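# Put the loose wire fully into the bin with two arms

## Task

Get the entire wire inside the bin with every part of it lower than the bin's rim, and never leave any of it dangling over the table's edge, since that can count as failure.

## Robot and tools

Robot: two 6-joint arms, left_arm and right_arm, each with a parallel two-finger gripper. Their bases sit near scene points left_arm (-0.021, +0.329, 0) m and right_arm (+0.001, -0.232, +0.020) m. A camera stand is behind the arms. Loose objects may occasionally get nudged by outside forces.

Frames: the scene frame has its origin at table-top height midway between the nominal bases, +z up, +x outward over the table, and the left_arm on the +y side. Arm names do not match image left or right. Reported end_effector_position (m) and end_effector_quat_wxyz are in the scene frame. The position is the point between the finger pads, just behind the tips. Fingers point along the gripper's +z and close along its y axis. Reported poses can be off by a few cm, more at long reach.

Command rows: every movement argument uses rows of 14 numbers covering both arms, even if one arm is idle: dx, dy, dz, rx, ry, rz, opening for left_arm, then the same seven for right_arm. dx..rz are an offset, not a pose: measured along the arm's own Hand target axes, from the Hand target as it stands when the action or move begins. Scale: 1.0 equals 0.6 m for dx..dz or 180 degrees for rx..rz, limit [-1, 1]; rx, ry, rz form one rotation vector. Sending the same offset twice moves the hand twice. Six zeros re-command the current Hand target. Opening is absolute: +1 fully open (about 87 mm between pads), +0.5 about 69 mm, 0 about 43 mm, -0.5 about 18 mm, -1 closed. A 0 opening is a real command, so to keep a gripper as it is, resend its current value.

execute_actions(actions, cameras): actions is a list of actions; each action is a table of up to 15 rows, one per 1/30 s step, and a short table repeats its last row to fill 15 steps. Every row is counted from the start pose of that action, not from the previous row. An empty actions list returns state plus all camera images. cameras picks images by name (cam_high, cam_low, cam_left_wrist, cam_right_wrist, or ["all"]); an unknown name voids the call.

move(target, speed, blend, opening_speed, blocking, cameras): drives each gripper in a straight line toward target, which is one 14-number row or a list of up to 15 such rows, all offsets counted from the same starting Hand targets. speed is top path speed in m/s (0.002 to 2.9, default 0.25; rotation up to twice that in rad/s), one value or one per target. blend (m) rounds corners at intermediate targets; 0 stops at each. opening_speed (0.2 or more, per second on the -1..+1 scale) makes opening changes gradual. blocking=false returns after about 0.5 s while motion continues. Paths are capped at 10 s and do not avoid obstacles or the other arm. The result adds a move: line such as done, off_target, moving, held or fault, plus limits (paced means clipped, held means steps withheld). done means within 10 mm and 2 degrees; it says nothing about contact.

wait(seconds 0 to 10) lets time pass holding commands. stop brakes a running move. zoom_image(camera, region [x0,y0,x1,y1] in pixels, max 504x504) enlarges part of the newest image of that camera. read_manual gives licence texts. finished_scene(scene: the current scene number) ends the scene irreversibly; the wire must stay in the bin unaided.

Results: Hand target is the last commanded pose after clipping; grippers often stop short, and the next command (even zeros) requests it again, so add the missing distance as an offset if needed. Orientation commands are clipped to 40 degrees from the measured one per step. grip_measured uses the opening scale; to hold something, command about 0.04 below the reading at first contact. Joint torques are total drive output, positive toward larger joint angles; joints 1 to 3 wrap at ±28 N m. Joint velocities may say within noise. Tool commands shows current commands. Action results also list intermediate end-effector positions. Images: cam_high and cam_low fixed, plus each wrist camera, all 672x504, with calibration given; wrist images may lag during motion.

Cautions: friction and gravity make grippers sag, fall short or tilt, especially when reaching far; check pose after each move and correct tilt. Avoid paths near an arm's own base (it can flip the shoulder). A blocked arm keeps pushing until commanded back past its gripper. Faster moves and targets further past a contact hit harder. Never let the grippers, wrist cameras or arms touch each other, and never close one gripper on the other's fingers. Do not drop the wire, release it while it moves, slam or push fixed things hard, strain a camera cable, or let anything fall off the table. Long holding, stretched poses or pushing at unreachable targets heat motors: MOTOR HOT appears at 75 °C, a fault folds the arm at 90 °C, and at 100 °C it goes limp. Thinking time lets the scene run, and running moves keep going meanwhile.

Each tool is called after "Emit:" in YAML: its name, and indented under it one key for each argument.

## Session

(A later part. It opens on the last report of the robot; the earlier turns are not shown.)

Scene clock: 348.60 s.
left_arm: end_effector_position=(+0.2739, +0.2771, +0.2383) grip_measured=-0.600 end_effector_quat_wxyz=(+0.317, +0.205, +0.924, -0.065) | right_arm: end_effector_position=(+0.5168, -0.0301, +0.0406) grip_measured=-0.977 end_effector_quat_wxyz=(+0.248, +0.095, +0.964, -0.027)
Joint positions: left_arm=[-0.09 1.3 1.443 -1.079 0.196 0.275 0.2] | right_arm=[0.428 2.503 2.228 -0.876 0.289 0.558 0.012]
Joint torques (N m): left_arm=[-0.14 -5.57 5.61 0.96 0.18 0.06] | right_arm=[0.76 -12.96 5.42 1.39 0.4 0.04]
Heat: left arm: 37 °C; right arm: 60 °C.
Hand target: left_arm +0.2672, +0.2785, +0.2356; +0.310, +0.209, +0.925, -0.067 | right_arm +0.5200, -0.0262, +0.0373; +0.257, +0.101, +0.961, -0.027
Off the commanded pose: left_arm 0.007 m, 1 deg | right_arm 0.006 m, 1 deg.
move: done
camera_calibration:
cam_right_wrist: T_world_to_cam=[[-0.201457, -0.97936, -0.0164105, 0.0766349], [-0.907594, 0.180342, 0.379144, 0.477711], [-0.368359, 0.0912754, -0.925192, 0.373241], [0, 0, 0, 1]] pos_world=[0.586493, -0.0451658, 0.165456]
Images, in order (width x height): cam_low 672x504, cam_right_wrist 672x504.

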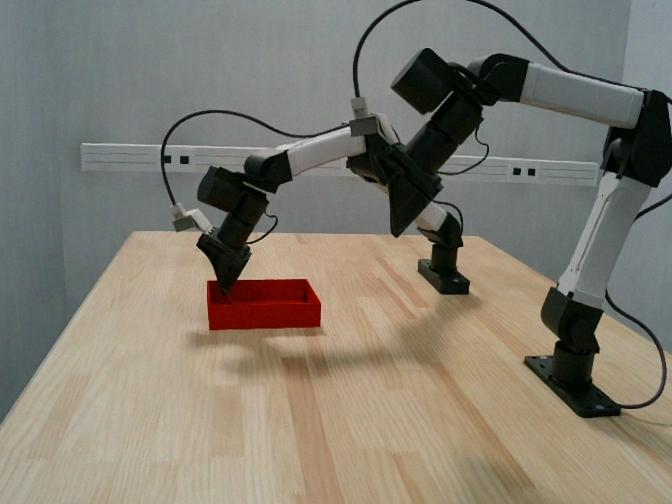

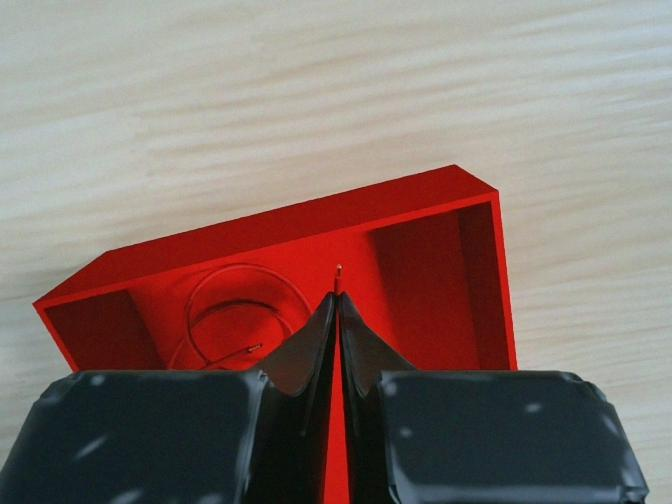

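Emit:
move:
  target: [-0.321,-0.256,0.282,0.333,-0.263,0.164,-1,-0.0015,-0.086,-0.3195,0,0,0,-1]
  speed: 0.25
  cameras: ["all"]

Emit:
zoom_image:
  camera: "cam_right_wrist"
  region: [180, 150, 500, 390]

Emit:
zoom_image:
  camera: "cam_low"
  region: [180, 120, 420, 340]

Scene clock: 412.40 s.
left_arm: end_effector_position=(+0.4313, +0.0320, +0.2155) grip_measured=-0.990 end_effector_quat_wxyz=(+0.497, +0.496, +0.507, -0.499) | right_arm: end_effector_position=(+0.4144, -0.0588, +0.1757) grip_measured=-0.977 end_effector_quat_wxyz=(+0.226, +0.090, +0.969, -0.041)
Joint positions: left_arm=[-0.256 2.104 1.539 0.538 1.297 0.012 0.005] | right_arm=[0.467 2.073 2.055 -1.198 0.304 0.594 0.012]
Joint torques (N m): left_arm=[-0.69 -11.51 7.8 1.27 0.1 -0.06] | right_arm=[0.53 -14.63 8.23 0.95 0.41 0.07]
Heat: left arm: 36 °C; right arm: 64 °C.
Hand target: left_arm +0.4323, +0.0302, +0.2154; +0.500, +0.500, +0.500, -0.500 | right_arm +0.4165, -0.0570, +0.2039; +0.257, +0.101, +0.961, -0.027
Off the commanded pose: left_arm 0.002 m, 1 deg | right_arm 0.028 m, 4 deg.
move: off_target (right_arm)
camera_calibration:
cam_left_wrist: T_world_to_cam=[[-0.999947, -0.00948858, 0.00396119, 0.428862], [-0.0098312, 0.769439, -0.638645, 0.1382], [0.00301194, -0.63865, -0.769491, 0.3311], [0, 0, 0, 1]] pos_world=[0.429201, 0.10919, 0.34134]
cam_right_wrist: T_world_to_cam=[[-0.199947, -0.979664, 0.0167071, 0.0236361], [-0.888586, 0.18849, 0.418195, 0.324423], [-0.41284, 0.068771, -0.908203, 0.477185], [0, 0, 0, 1]] pos_world=[0.490005, -0.0708114, 0.297314]

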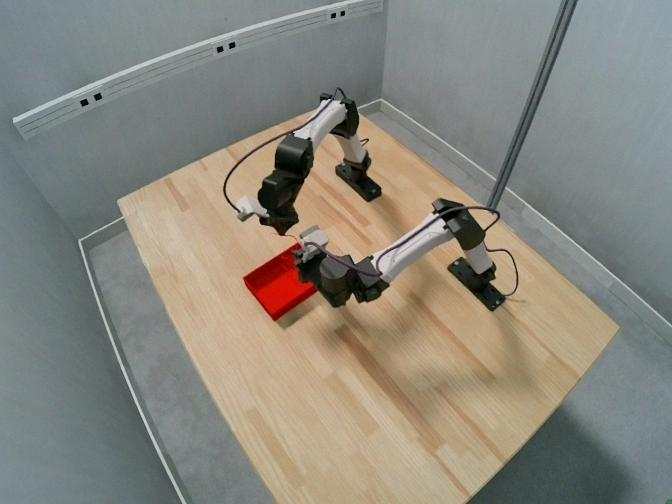

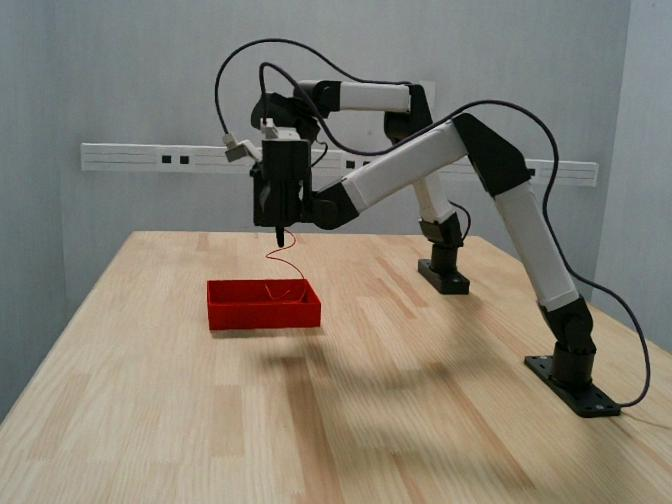

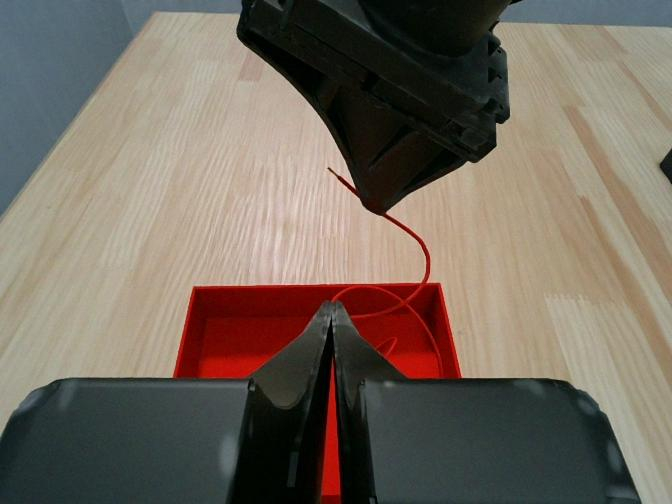

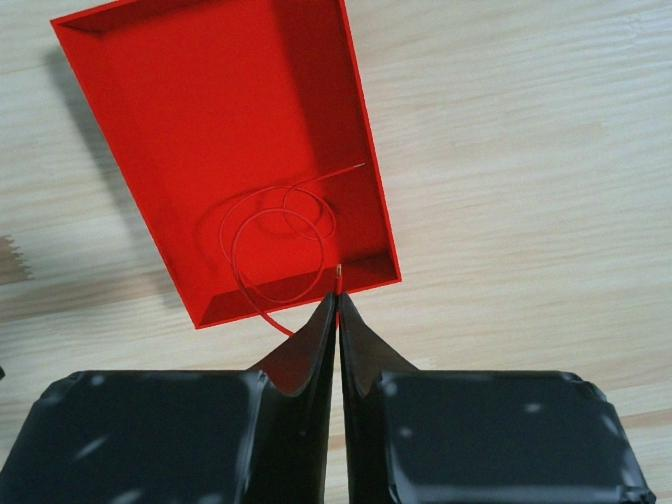

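Scaled by 1.575 from the camera's 672x504 image, which has a finer 960x720 frame.

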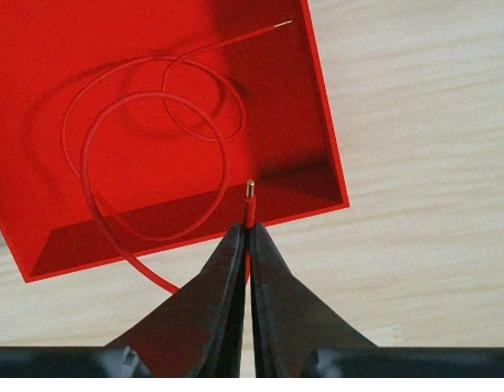

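Scaled by 2.100 from the camera's 672x504 image, which has a finer 960x720 frame.

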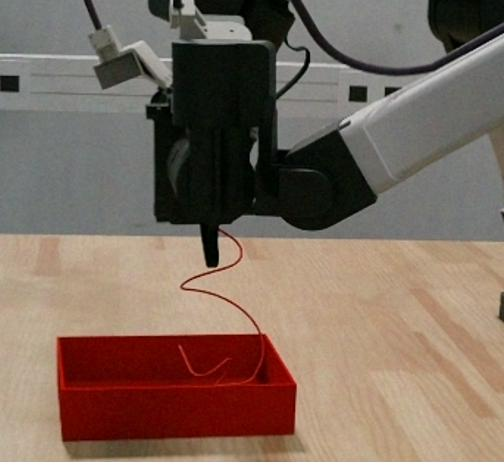

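Emit:
move:
  target: [0.0033,-0.008,0.125,0,0,0,-1,0,0,0,0,0,0,-1]
  speed: 0.1
  cameras: ["cam_left_wrist","cam_low","cam_right_wrist"]

Emit:
zoom_image:
  camera: "cam_left_wrist"
  region: [230, 130, 510, 350]

Scene clock: 423.80 s.
left_arm: end_effector_position=(+0.4216, -0.0426, +0.2090) grip_measured=-0.990 end_effector_quat_wxyz=(+0.495, +0.501, +0.501, -0.503) | right_arm: end_effector_position=(+0.4144, -0.0588, +0.1757) grip_measured=-0.977 end_effector_quat_wxyz=(+0.226, +0.090, +0.969, -0.041)
Joint positions: left_arm=[-0.408 2.183 1.631 0.54 1.164 0.002 0.005] | right_arm=[0.467 2.073 2.055 -1.198 0.304 0.594 0.012]
Joint torques (N m): left_arm=[-0.57 -12.25 9.95 1.15 -0.1 -0.1] | right_arm=[0.61 -14.6 8.34 0.96 0.41 0.08]
Heat: left arm: 38 °C; right arm: 68 °C.
Hand target: left_arm +0.4275, -0.0448, +0.2135; +0.500, +0.500, +0.500, -0.500 | right_arm +0.4165, -0.0570, +0.2039; +0.257, +0.101, +0.961, -0.027
Off the commanded pose: left_arm 0.008 m, 1 deg | right_arm 0.028 m, 4 deg.
move: off_target (right_arm)
camera_calibration:
cam_left_wrist: T_world_to_cam=[[-0.999961, 0.00869775, -0.00132567, 0.420351], [0.0075272, 0.767729, -0.640731, 0.184381], [-0.00455516, -0.640716, -0.767764, 0.281256], [0, 0, 0, 1]] pos_world=[0.420228, 0.0349947, 0.334635]
cam_right_wrist: T_world_to_cam=[[-0.199947, -0.979664, 0.0167071, 0.0236361], [-0.888586, 0.18849, 0.418195, 0.324423], [-0.41284, 0.068771, -0.908203, 0.477185], [0, 0, 0, 1]] pos_world=[0.490005, -0.0708114, 0.297314]
Images, in order (width x height): cam_low 672x504, cam_left_wrist 672x504, cam_right_wrist 672x504.

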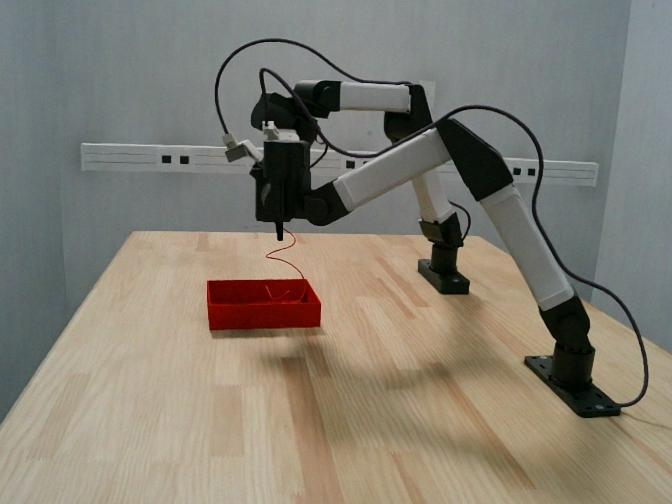

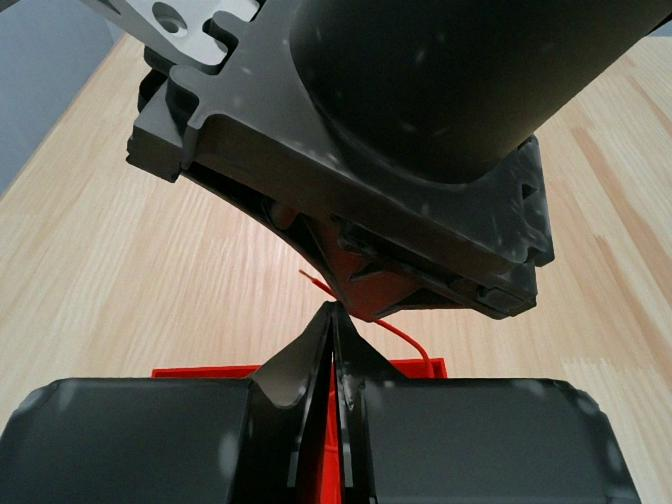

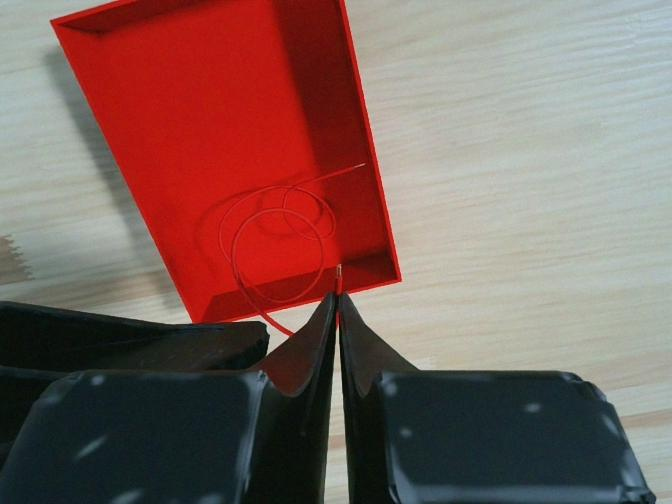

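Scaled by 1.800 from the camera's 672x504 image, which has a finer 960x720 frame.

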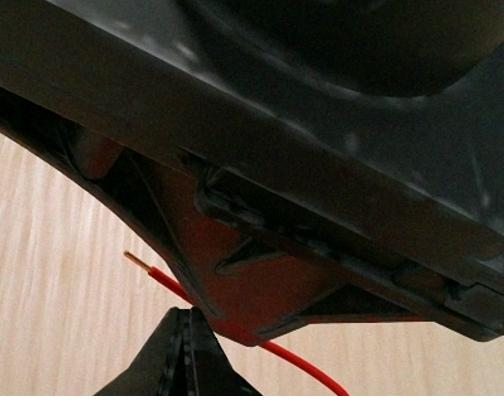

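Emit:
move:
  target:
    - [-0.02,0.0133,0,0,0,0,-1,0,0,0,0,0,0,-1]
    - [-0.02,0.0133,0.0533,0,0,0,-1,0,0,0,0,0,0,-1]
    - [0.058,0.0133,0.0533,0,0,0,-1,0,0,0,0,0,0,-1]
  speed: 0.08
  blend: [0.003,0.003,0]
  cameras: ["cam_left_wrist","cam_low","cam_right_wrist"]

Emit:
zoom_image:
  camera: "cam_left_wrist"
  region: [230, 130, 510, 350]

Emit:
zoom_image:
  camera: "cam_right_wrist"
  region: [180, 150, 500, 390]

Scene clock: 434.90 s.
left_arm: end_effector_position=(+0.4279, -0.0453, +0.2189) grip_measured=-0.990 end_effector_quat_wxyz=(+0.499, +0.502, +0.497, -0.502) | right_arm: end_effector_position=(+0.4144, -0.0588, +0.1757) grip_measured=-0.977 end_effector_quat_wxyz=(+0.226, +0.090, +0.969, -0.041)
Joint positions: left_arm=[-0.408 2.198 1.688 0.512 1.163 -0.001 0.005] | right_arm=[0.467 2.073 2.055 -1.198 0.304 0.594 0.012]
Joint torques (N m): left_arm=[-0.53 -13.83 7.09 1.2 0.01 -0.06] | right_arm=[0.49 -14.65 8.4 0.95 0.41 0.08]
Heat: left arm: 41 °C; right arm: 71 °C.
Hand target: left_arm +0.4276, -0.0452, +0.2185; +0.499, +0.502, +0.497, -0.502 (not the last commanded pose) | right_arm +0.4165, -0.0570, +0.2039; +0.257, +0.101, +0.961, -0.027
Off the commanded pose: left_arm 0.052 m, 0 deg | right_arm 0.028 m, 4 deg.
move: held (left_arm; a check stopped the path), off_target (right_arm); path passed 1 of 3 targets; limits=held
pose unreachable (left arm): on one or more control steps of this call, first in action 0 (counted from 0), this arm could not follow its commanded pose, so it was not sent that pose on those steps. It may still have moved: this result reports where it is.
cause: moving toward the commanded pose would bring a part of the arm too close to another arm (this arm's wrist camera and the right arm's wrist (the part past joint 4), 10 mm apart when this arm was first held).
camera_calibration:
cam_left_wrist: T_world_to_cam=[[-0.99991, 0.00793123, -0.0108643, 0.428667], [0.0130681, 0.764193, -0.644855, 0.191216], [0.00318792, -0.644939, -0.764227, 0.282848], [0, 0, 0, 1]] pos_world=[0.425228, 0.0328941, 0.344124]
cam_right_wrist: T_world_to_cam=[[-0.199947, -0.979664, 0.0167071, 0.0236361], [-0.888586, 0.18849, 0.418195, 0.324423], [-0.41284, 0.068771, -0.908203, 0.477185], [0, 0, 0, 1]] pos_world=[0.490005, -0.0708114, 0.297314]
Images, in order (width x height): cam_low 672x504, cam_left_wrist 672x504, cam_right_wrist 672x504.

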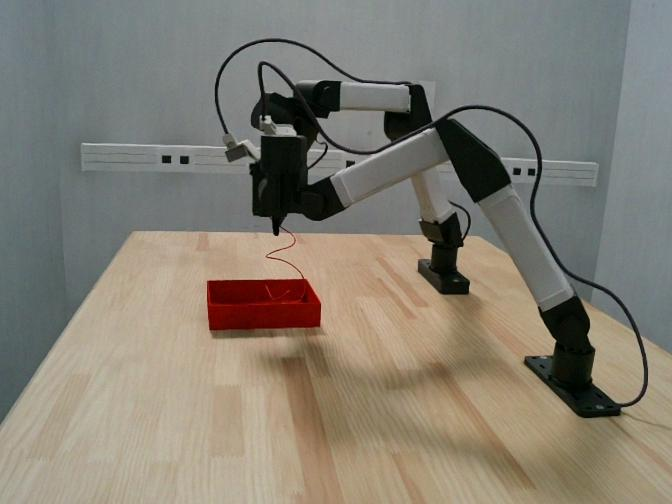

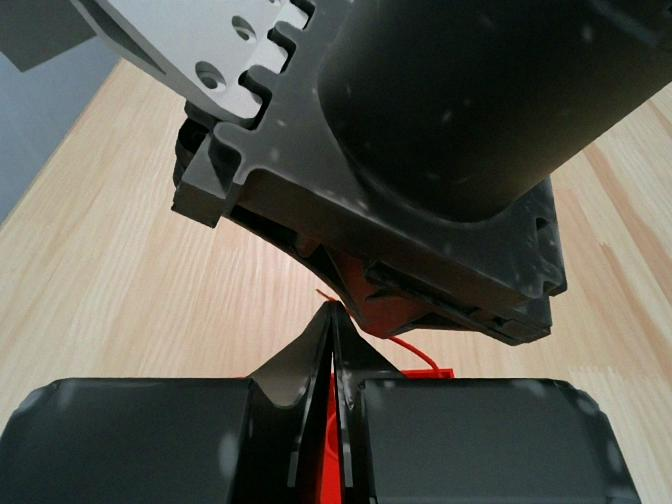

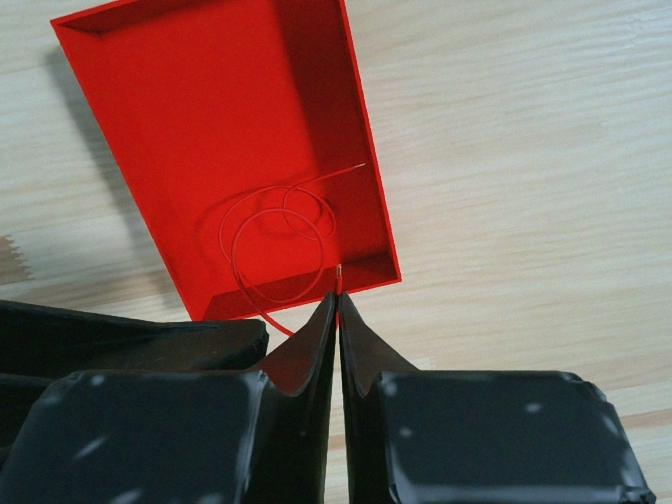

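Scaled by 1.800 from the camera's 672x504 image, which has a finer 960x720 frame.

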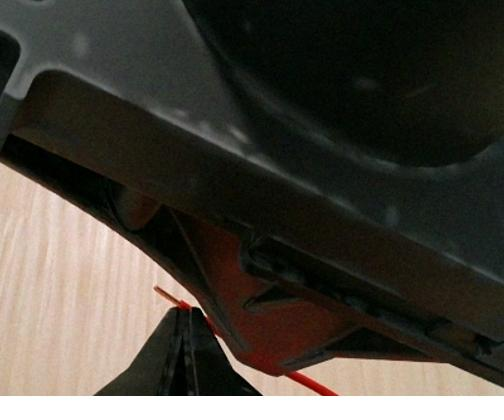

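Scaled by 1.575 from the camera's 672x504 image, which has a finer 960x720 frame.

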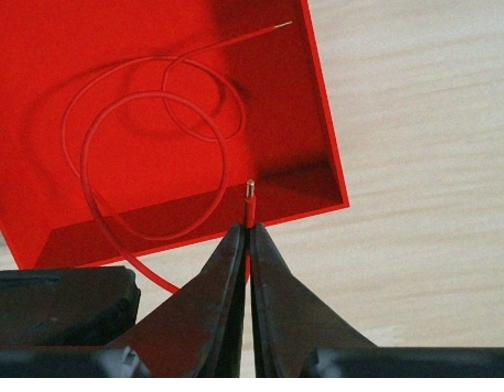

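Emit:
move:
  target:
    - [-0.02,0.005,-0.067,0,0,-0.5,-1,0,0,0,0,0,0,-1]
    - [-0.02,0.005,0.05,0,0,-0.5,-1,0,0,0,0,0,0,-1]
    - [0.067,0.005,0.05,0,0,-0.5,-1,0,0,0,0,0,0,-1]
  speed: [0.4,0.15,0.1]
  blend: [0.005,0.003,0]
  cameras: ["cam_left_wrist","cam_low","cam_right_wrist"]

Emit:
zoom_image:
  camera: "cam_right_wrist"
  region: [180, 150, 500, 390]

Scene clock: 443.67 s.
left_arm: end_effector_position=(+0.4313, -0.0729, +0.1803) grip_measured=-0.990 end_effector_quat_wxyz=(+0.000, +0.007, +0.708, -0.707) | right_arm: end_effector_position=(+0.4122, -0.0632, +0.1763) grip_measured=-0.980 end_effector_quat_wxyz=(+0.226, +0.090, +0.968, -0.054)
Joint positions: left_arm=[-0.421 2.517 1.926 0.586 1.152 -1.558 0.005] | right_arm=[0.47 2.071 2.055 -1.213 0.328 0.595 0.01]
Joint torques (N m): left_arm=[-0.88 -15.6 6.72 1.34 -0.04 -0.11] | right_arm=[0.35 -14.52 8.27 1.1 0.24 0.05]
Heat: left arm: 42 °C; right arm: 72 °C.
Hand target: left_arm +0.4305, -0.0752, +0.1783; -0.002, +0.004, +0.707, -0.707 | right_arm +0.4165, -0.0570, +0.2038; +0.257, +0.101, +0.961, -0.027
Off the commanded pose: left_arm 0.003 m, 0 deg | right_arm 0.029 m, 5 deg.
move: off_target (right_arm)
camera_calibration:
cam_left_wrist: T_world_to_cam=[[-0.0186108, -0.00189574, 0.999825, -0.174375], [-0.635843, 0.771749, -0.0103723, 0.35337], [-0.771594, -0.635925, -0.0155683, 0.435328], [0, 0, 0, 1]] pos_world=[0.557339, 0.0037921, 0.184787]
cam_right_wrist: T_world_to_cam=[[-0.205999, -0.977627, 0.0425395, 0.0169218], [-0.886511, 0.204853, 0.41489, 0.323802], [-0.414322, 0.0477554, -0.908877, 0.476596], [0, 0, 0, 1]] pos_world=[0.488004, -0.0725486, 0.298104]
Images, in order (width x height): cam_low 672x504, cam_left_wrist 672x504, cam_right_wrist 672x504.

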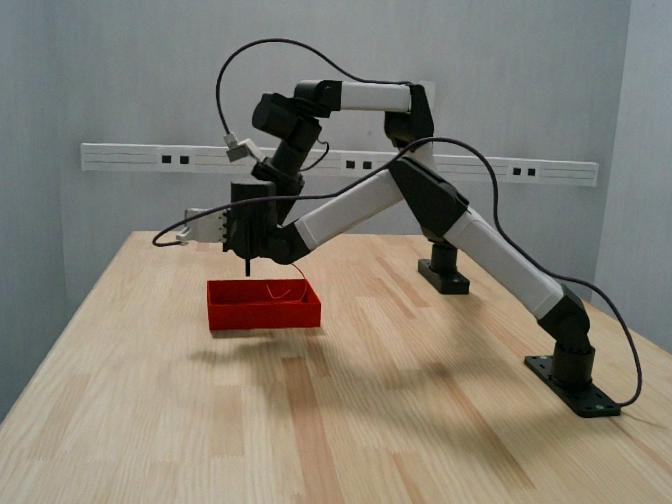

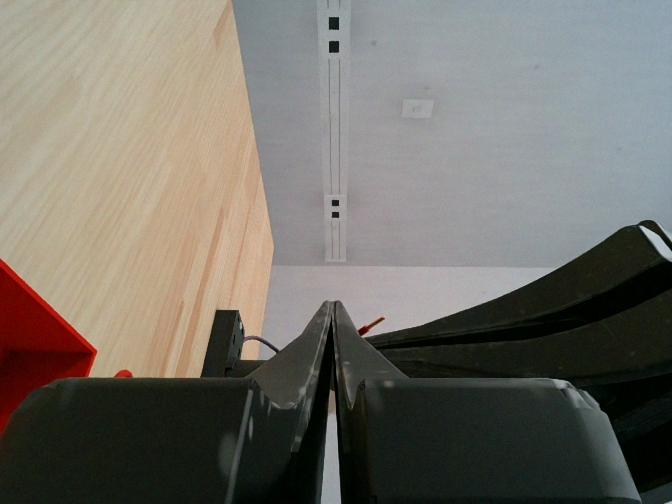

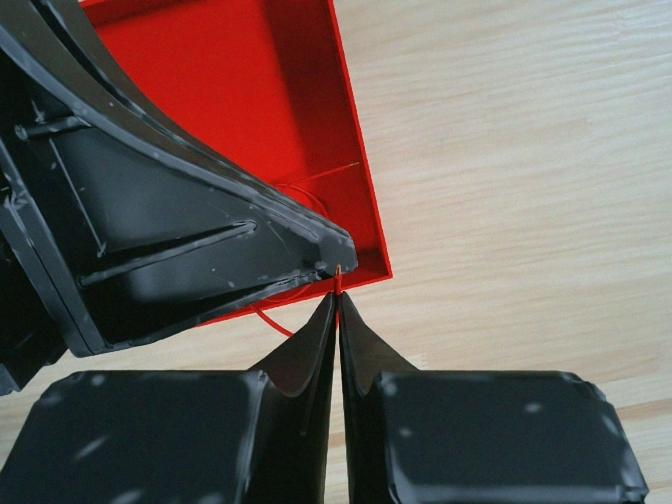

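Scaled by 1.575 from the camera's 672x504 image, which has a finer 960x720 frame.

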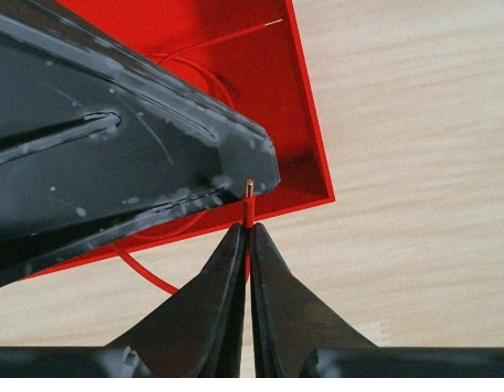

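Emit:
move:
  target:
    - [0,-0.05,-0.25,0,0,0,-1,0,0,0,0,0,0,-1]
    - [0,-0.05,-0.3,0,0,0.3,-1,0.085,0.056,0.238,0,0,0,-1]
    - [0,-0.05,-0.3,0,0,0.3,-1,0.085,0.056,0.238,0,0,0,-0.5]
    - [0,-0.05,-0.3,0,0,0.5,-1,-0.014,0.056,0.066,0,0,0,-0.5]
    - [0,-0.05,-0.3,0,0,0.5,-1,0.098,-0.192,-0.145,0,0,0,-0.5]
  speed: [0.3,0.25,0.2,0.2,0.3]
  opening_speed: 1
  blend: [0.01,0,0,0.03,0]
  cameras: ["all"]

Emit:
zoom_image:
  camera: "cam_low"
  region: [180, 230, 380, 340]

Emit:
zoom_image:
  camera: "cam_high"
  region: [220, 220, 350, 330]

Scene clock: 463.33 s.
left_arm: end_effector_position=(+0.4353, +0.1043, +0.1922) grip_measured=-0.990 end_effector_quat_wxyz=(+0.488, +0.490, +0.508, -0.513) | right_arm: end_effector_position=(+0.3038, -0.1488, +0.2511) grip_measured=-0.500 end_effector_quat_wxyz=(+0.262, +0.107, +0.959, -0.028)
Joint positions: left_arm=[-0.099 2.127 1.449 0.709 1.471 -0.075 0.005] | right_arm=[0.362 1.496 1.633 -1.247 0.281 0.515 0.25]
Joint torques (N m): left_arm=[-0.54 -16.43 6.52 0.94 0 0.15] | right_arm=[-0.27 -6.04 4.72 1.14 0.14 -0.18]
Heat: left arm: 47 °C; right arm: 68 °C.
Hand target: left_arm +0.4319, +0.1047, +0.2082; +0.498, +0.502, +0.497, -0.502 | right_arm +0.3002, -0.1500, +0.2499; +0.257, +0.101, +0.961, -0.027
Off the commanded pose: left_arm 0.016 m, 3 deg | right_arm 0.004 m, 1 deg.
move: off_target (left_arm)
camera_calibration:
cam_left_wrist: T_world_to_cam=[[-0.999379, 0.00734558, 0.0344582, 0.425678], [-0.016671, 0.763021, -0.646159, 0.0728134], [-0.0310388, -0.646332, -0.762425, 0.373614], [0, 0, 0, 1]] pos_world=[0.438224, 0.182794, 0.317234]
cam_right_wrist: T_world_to_cam=[[-0.224221, -0.974238, -0.0242067, -0.0694186], [-0.914116, 0.201645, 0.351754, 0.238015], [-0.337811, 0.100998, -0.935779, 0.495114], [0, 0, 0, 1]] pos_world=[0.369263, -0.16563, 0.377915]

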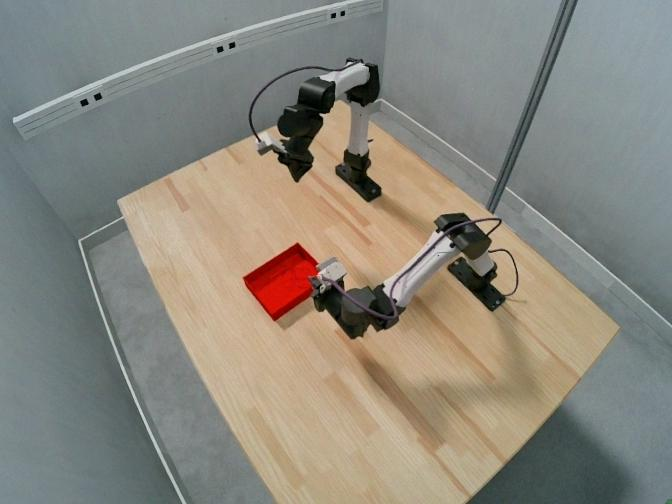

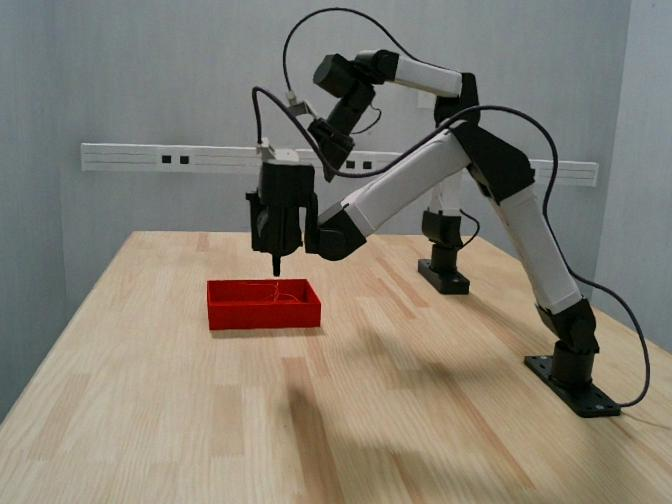

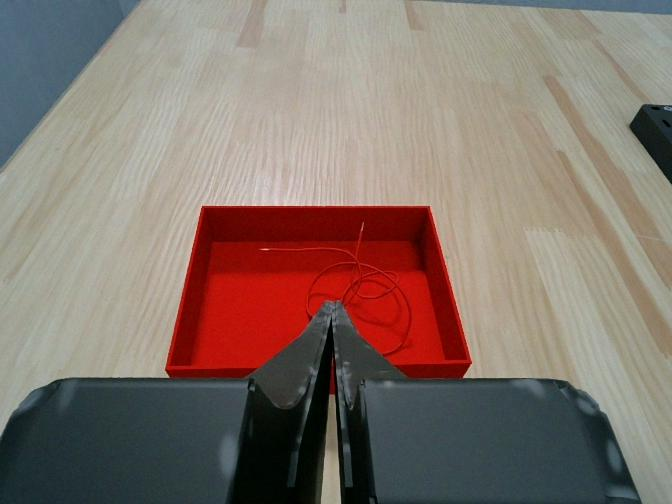

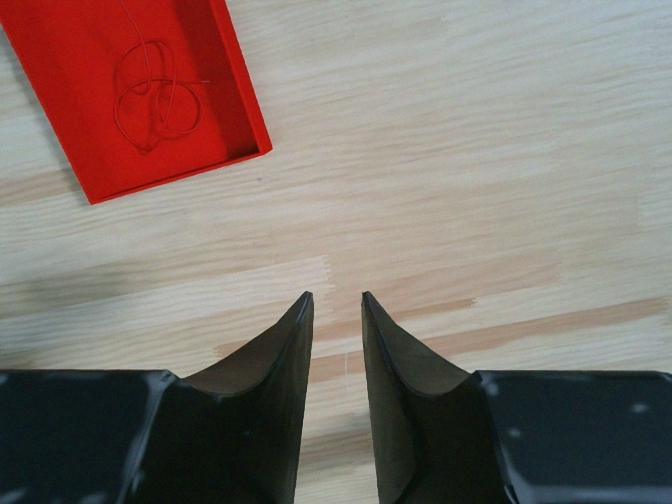

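Scaled by 2.520 from the camera's 672x504 image, which has a finer 960x720 frame.

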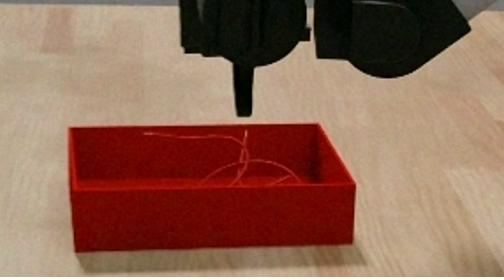

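Scaled by 3.877 from the camera's 672x504 image, which has a finer 960x720 frame.

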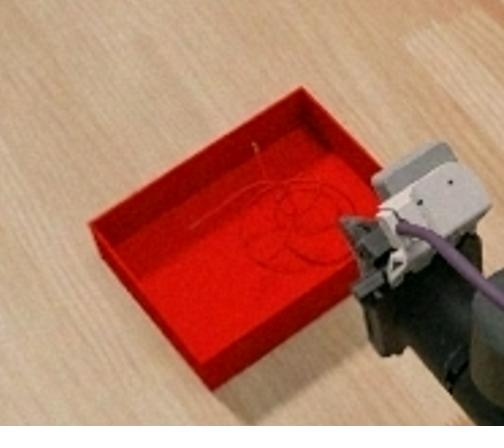

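Emit:
zoom_image:
  camera: "cam_left_wrist"
  region: [160, 190, 480, 390]

Emit:
zoom_image:
  camera: "cam_right_wrist"
  region: [0, 0, 280, 210]

Scaled by 1.575 from the camera's 672x504 image, which has a finer 960x720 frame.

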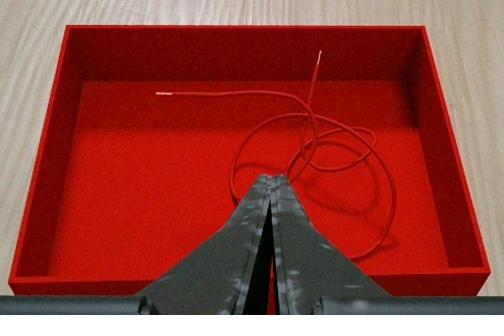

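Scaled by 1.800 from the camera's 672x504 image, which has a finer 960x720 frame.

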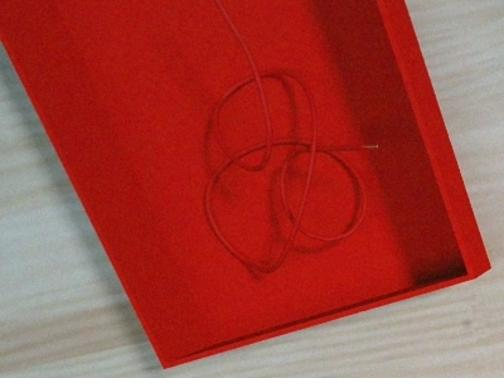

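Emit:
move:
  target: [0,0,-0.12,0,0,0,-1,-0.092,0.248,0.332,-0.033,0,-0.058,0]
  speed: 0.35
  cameras: ["cam_low","cam_right_wrist"]

Emit:
zoom_image:
  camera: "cam_right_wrist"
  region: [150, 130, 500, 392]

Scene clock: 481.63 s.
left_arm: end_effector_position=(+0.4378, +0.1760, +0.1951) grip_measured=-0.990 end_effector_quat_wxyz=(+0.501, +0.473, +0.525, -0.499) | right_arm: end_effector_position=(+0.4650, -0.0427, +0.0962) grip_measured=+0.000 end_effector_quat_wxyz=(+0.241, +0.006, +0.970, -0.013)
Joint positions: left_arm=[0.057 2.085 1.4 0.709 1.566 -0.075 0.005] | right_arm=[0.437 2.213 1.944 -0.866 0.224 0.395 0.5]
Joint torques (N m): left_arm=[-0.43 -15.76 5.61 1.09 0.08 0.09] | right_arm=[0.27 -11.38 8.59 1.33 0.11 -0.23]
Heat: left arm: 53 °C; right arm: 60 °C.
Hand target: left_arm +0.4326, +0.1768, +0.2081; +0.499, +0.502, +0.497, -0.502 | right_arm +0.4751, -0.0351, +0.1047; +0.258, -0.001, +0.966, -0.001
Off the commanded pose: left_arm 0.014 m, 5 deg | right_arm 0.015 m, 3 deg.
joint sent to its limit (left arm) — joint 5 (wrist yaw), upper limit. The joint targets are off in orientation, not in position.
move: off_target (left_arm, right_arm)
camera_calibration:
cam_right_wrist: T_world_to_cam=[[-0.0237312, -0.999716, 0.00201844, -0.0304108], [-0.9182, 0.0225946, 0.395472, 0.408489], [-0.395405, 0.00753167, -0.918476, 0.415103], [0, 0, 0, 1]] pos_world=[0.538487, -0.0427582, 0.219778]
Images, in order (width x height): cam_low 672x504, cam_right_wrist 672x504.

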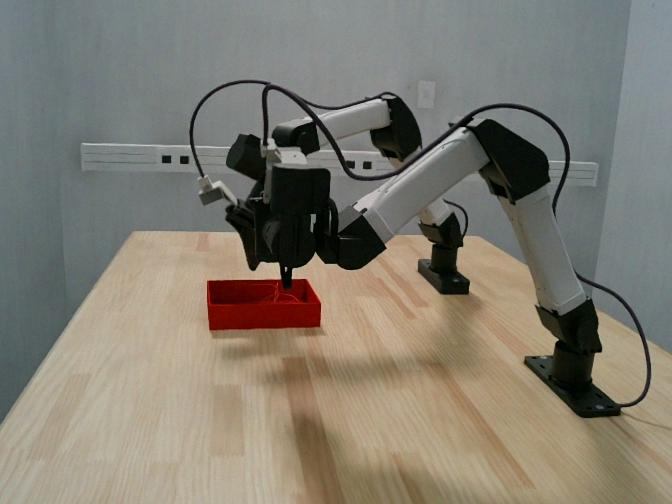

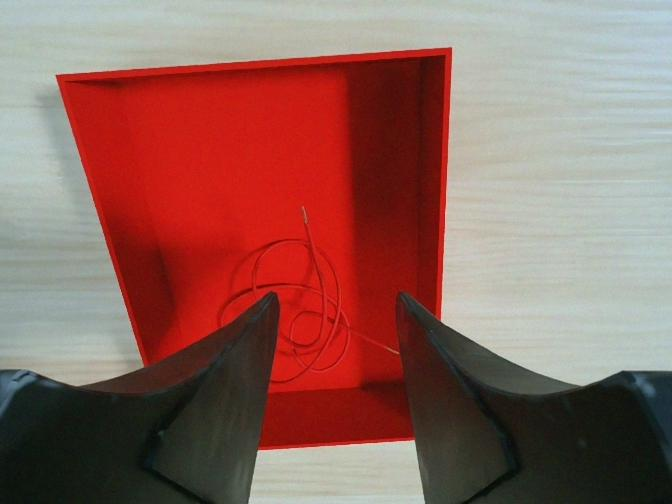

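Scaled by 1.440 from the camera's 672x504 image, which has a finer 960x720 frame.

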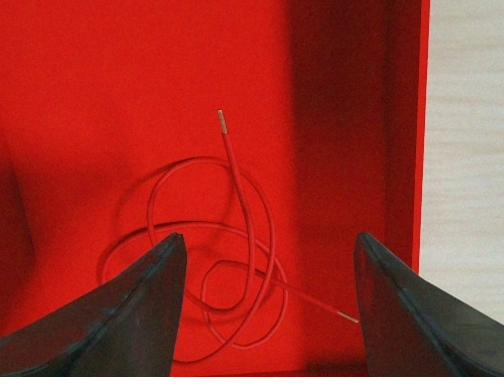

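Emit:
move:
  target:
    - [0,0,0,0,0,0,-1,0.0547,0.0143,0.1005,0,0,0,-0.1]
    - [0,0,0,0,0,0,-1,0.0547,0.0143,0.1005,0,0,0,-1]
    - [0,0,0,0,0,0,-1,0.04,0.0143,0.16,0,0,0,-1]
    - [0,0,0,0,0,0,-1,0.001,0.0143,0.171,0,0,0,-1]
  speed: [0.12,0.1,0.08,0.06]
  opening_speed: 1.2
  blend: [0,0,0.005,0]
  cameras: ["cam_low","cam_right_wrist"]

Emit:
zoom_image:
  camera: "cam_right_wrist"
  region: [150, 130, 500, 392]

Scene clock: 489.77 s.
left_arm: end_effector_position=(+0.4378, +0.1760, +0.1951) grip_measured=-0.990 end_effector_quat_wxyz=(+0.501, +0.473, +0.525, -0.499) | right_arm: end_effector_position=(+0.5198, -0.0285, +0.0129) grip_measured=-1.000 end_effector_quat_wxyz=(+0.254, +0.004, +0.967, -0.006)
Joint positions: left_arm=[0.057 2.085 1.4 0.709 1.566 -0.075 0.005] | right_arm=[0.416 2.487 2.078 -0.69 0.211 0.371 0]
Joint torques (N m): left_arm=[-0.43 -15.76 5.61 1.09 0.07 0.08] | right_arm=[-0.47 -12.27 8.73 1.15 0.12 -0.19]
Heat: left arm: 52 °C; right arm: 61 °C.
Hand target: left_arm +0.4326, +0.1768, +0.2081; +0.499, +0.502, +0.497, -0.502 | right_arm +0.5259, -0.0265, +0.0157; +0.259, +0.000, +0.966, +0.000
Off the commanded pose: left_arm 0.014 m, 5 deg | right_arm 0.007 m, 1 deg.
joint sent to its limit (left arm) — joint 5 (wrist yaw), upper limit. The joint targets are off in orientation, not in position.
move: off_target (left_arm)
camera_calibration:
cam_right_wrist: T_world_to_cam=[[-0.0170578, -0.999778, -0.0123664, -0.0180625], [-0.928926, 0.0112712, 0.370093, 0.497016], [-0.369872, 0.0178004, -0.928912, 0.347294], [0, 0, 0, 1]] pos_world=[0.589837, -0.0298425, 0.13844]
Images, in order (width x height): cam_low 672x504, cam_right_wrist 672x504.

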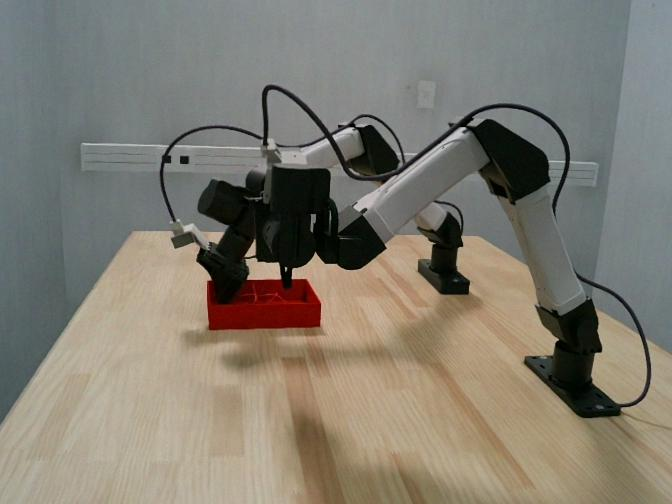

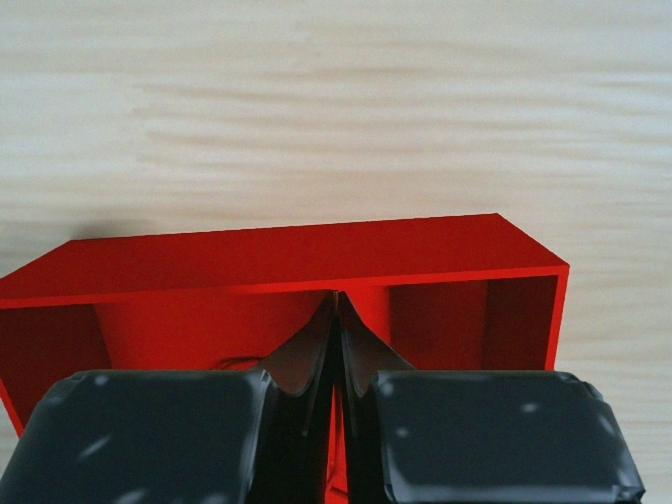

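Scaled by 1.440 from the camera's 672x504 image, which has a finer 960x720 frame.

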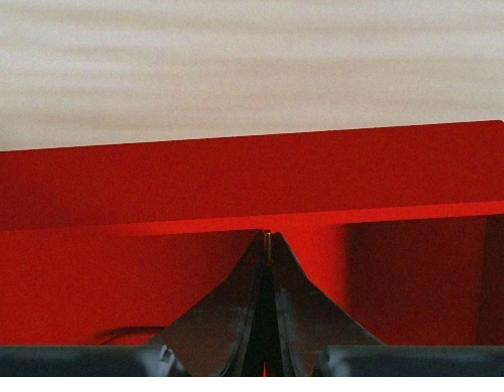

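Emit:
move:
  target:
    - [0,0,0,0,0,0,-1,0,0,0,0,0,0,-0.6]
    - [0,0,0,0,0,0,-1,-0.0445,0,-0.147,0,0,0,-0.3]
    - [0,0,0,0,0,0,-1,-0.011,-0.01,-0.223,0,0,0,-0.3]
  speed: [0.1,0.12,0.2]
  opening_speed: 1
  blend: [0,0.02,0]
  cameras: ["cam_low","cam_right_wrist","cam_left_wrist","cam_high"]

Emit:
zoom_image:
  camera: "cam_right_wrist"
  region: [150, 50, 550, 350]

Emit:
zoom_image:
  camera: "cam_low"
  region: [180, 230, 380, 340]

Scene clock: 497.50 s.
left_arm: end_effector_position=(+0.4378, +0.1760, +0.1951) grip_measured=-0.990 end_effector_quat_wxyz=(+0.501, +0.473, +0.525, -0.499) | right_arm: end_effector_position=(+0.4651, -0.0327, +0.1180) grip_measured=-0.300 end_effector_quat_wxyz=(+0.241, -0.010, +0.970, -0.006)
Joint positions: left_arm=[0.057 2.085 1.4 0.709 1.566 -0.075 0.005] | right_arm=[0.451 2.228 2.055 -0.955 0.211 0.38 0.35]
Joint torques (N m): left_arm=[-0.43 -15.77 5.61 1.09 0.07 0.09] | right_arm=[0.17 -15.72 5.29 1.22 0.33 0.05]
Heat: left arm: 51 °C; right arm: 63 °C.
Hand target: left_arm +0.4326, +0.1768, +0.2081; +0.499, +0.502, +0.497, -0.502 | right_arm +0.4647, -0.0324, +0.1348; +0.258, -0.001, +0.966, -0.001
Off the commanded pose: left_arm 0.014 m, 5 deg | right_arm 0.017 m, 2 deg.
joint sent to its limit (left arm) — joint 5 (wrist yaw), upper limit. The joint targets are off in orientation, not in position.
move: off_target (left_arm, right_arm); blend cut to 0 m at target 2; target 2's new opening was sent with right_arm's hand 0.032 m and 4 deg from that target
camera_calibration:
cam_left_wrist: T_world_to_cam=[[-0.997662, -0.0545186, 0.0412199, 0.436363], [-0.0682486, 0.762238, -0.643689, 0.0422648], [0.00367371, -0.644997, -0.764176, 0.407133], [0, 0, 0, 1]] pos_world=[0.436731, 0.254174, 0.32034]
cam_right_wrist: T_world_to_cam=[[0.00981728, -0.999944, -0.00405381, -0.0354034], [-0.918464, -0.0106201, 0.395363, 0.398733], [-0.395383, -0.00015811, -0.918516, 0.434796], [0, 0, 0, 1]] pos_world=[0.53848, -0.031098, 0.241579]

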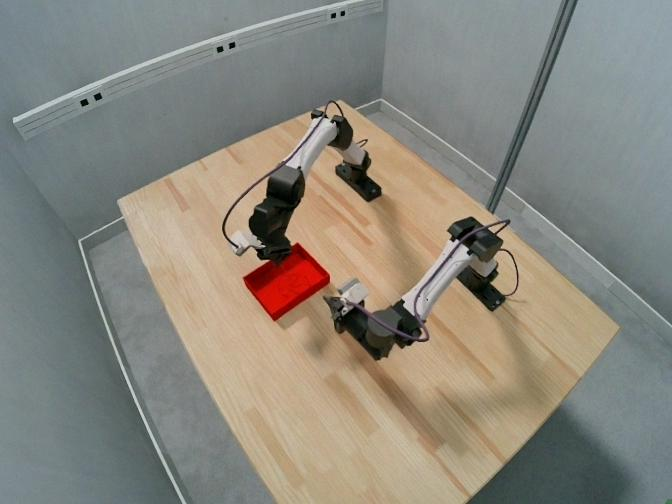

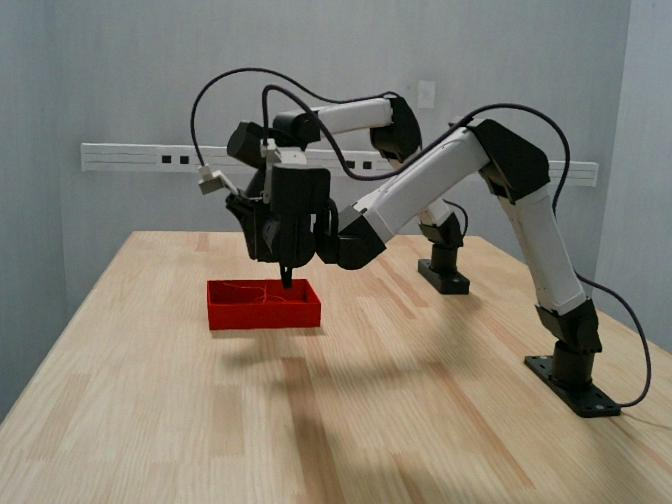

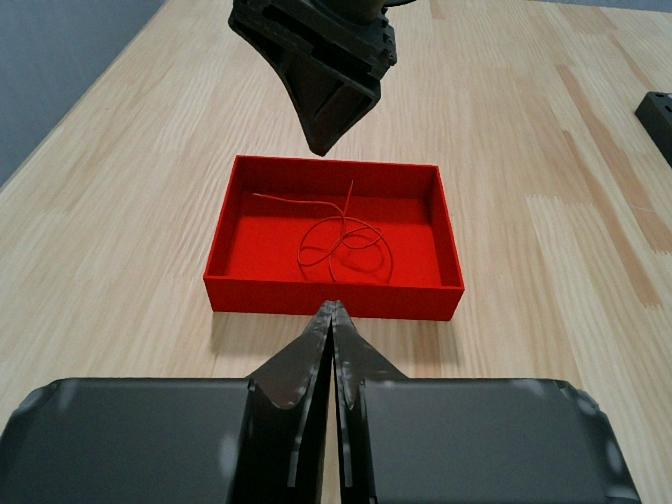

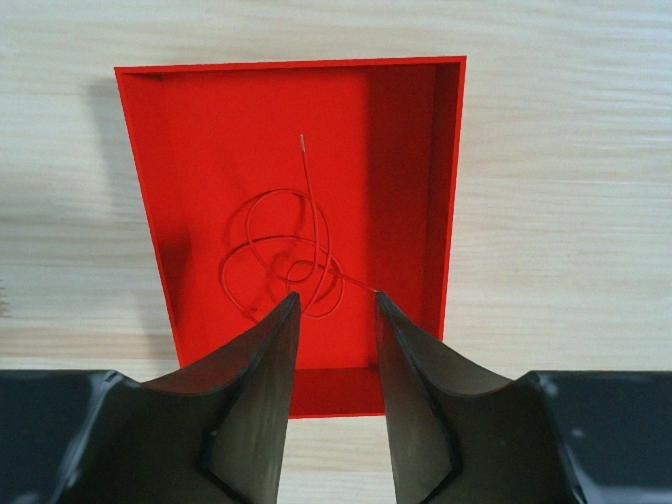

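Scaled by 1.260 from the camera's 672x504 image, which has a finer 960x720 frame.

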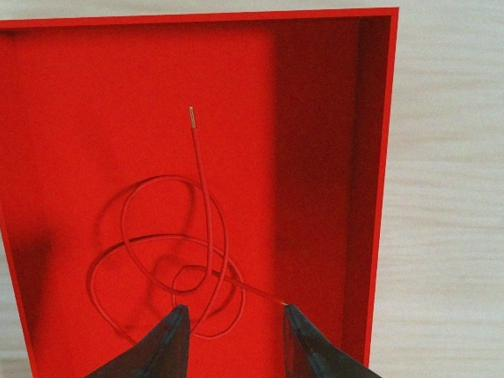

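Scaled by 2.520 from the camera's 672x504 image, which has a finer 960x720 frame.

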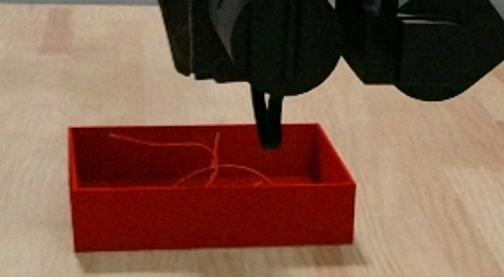

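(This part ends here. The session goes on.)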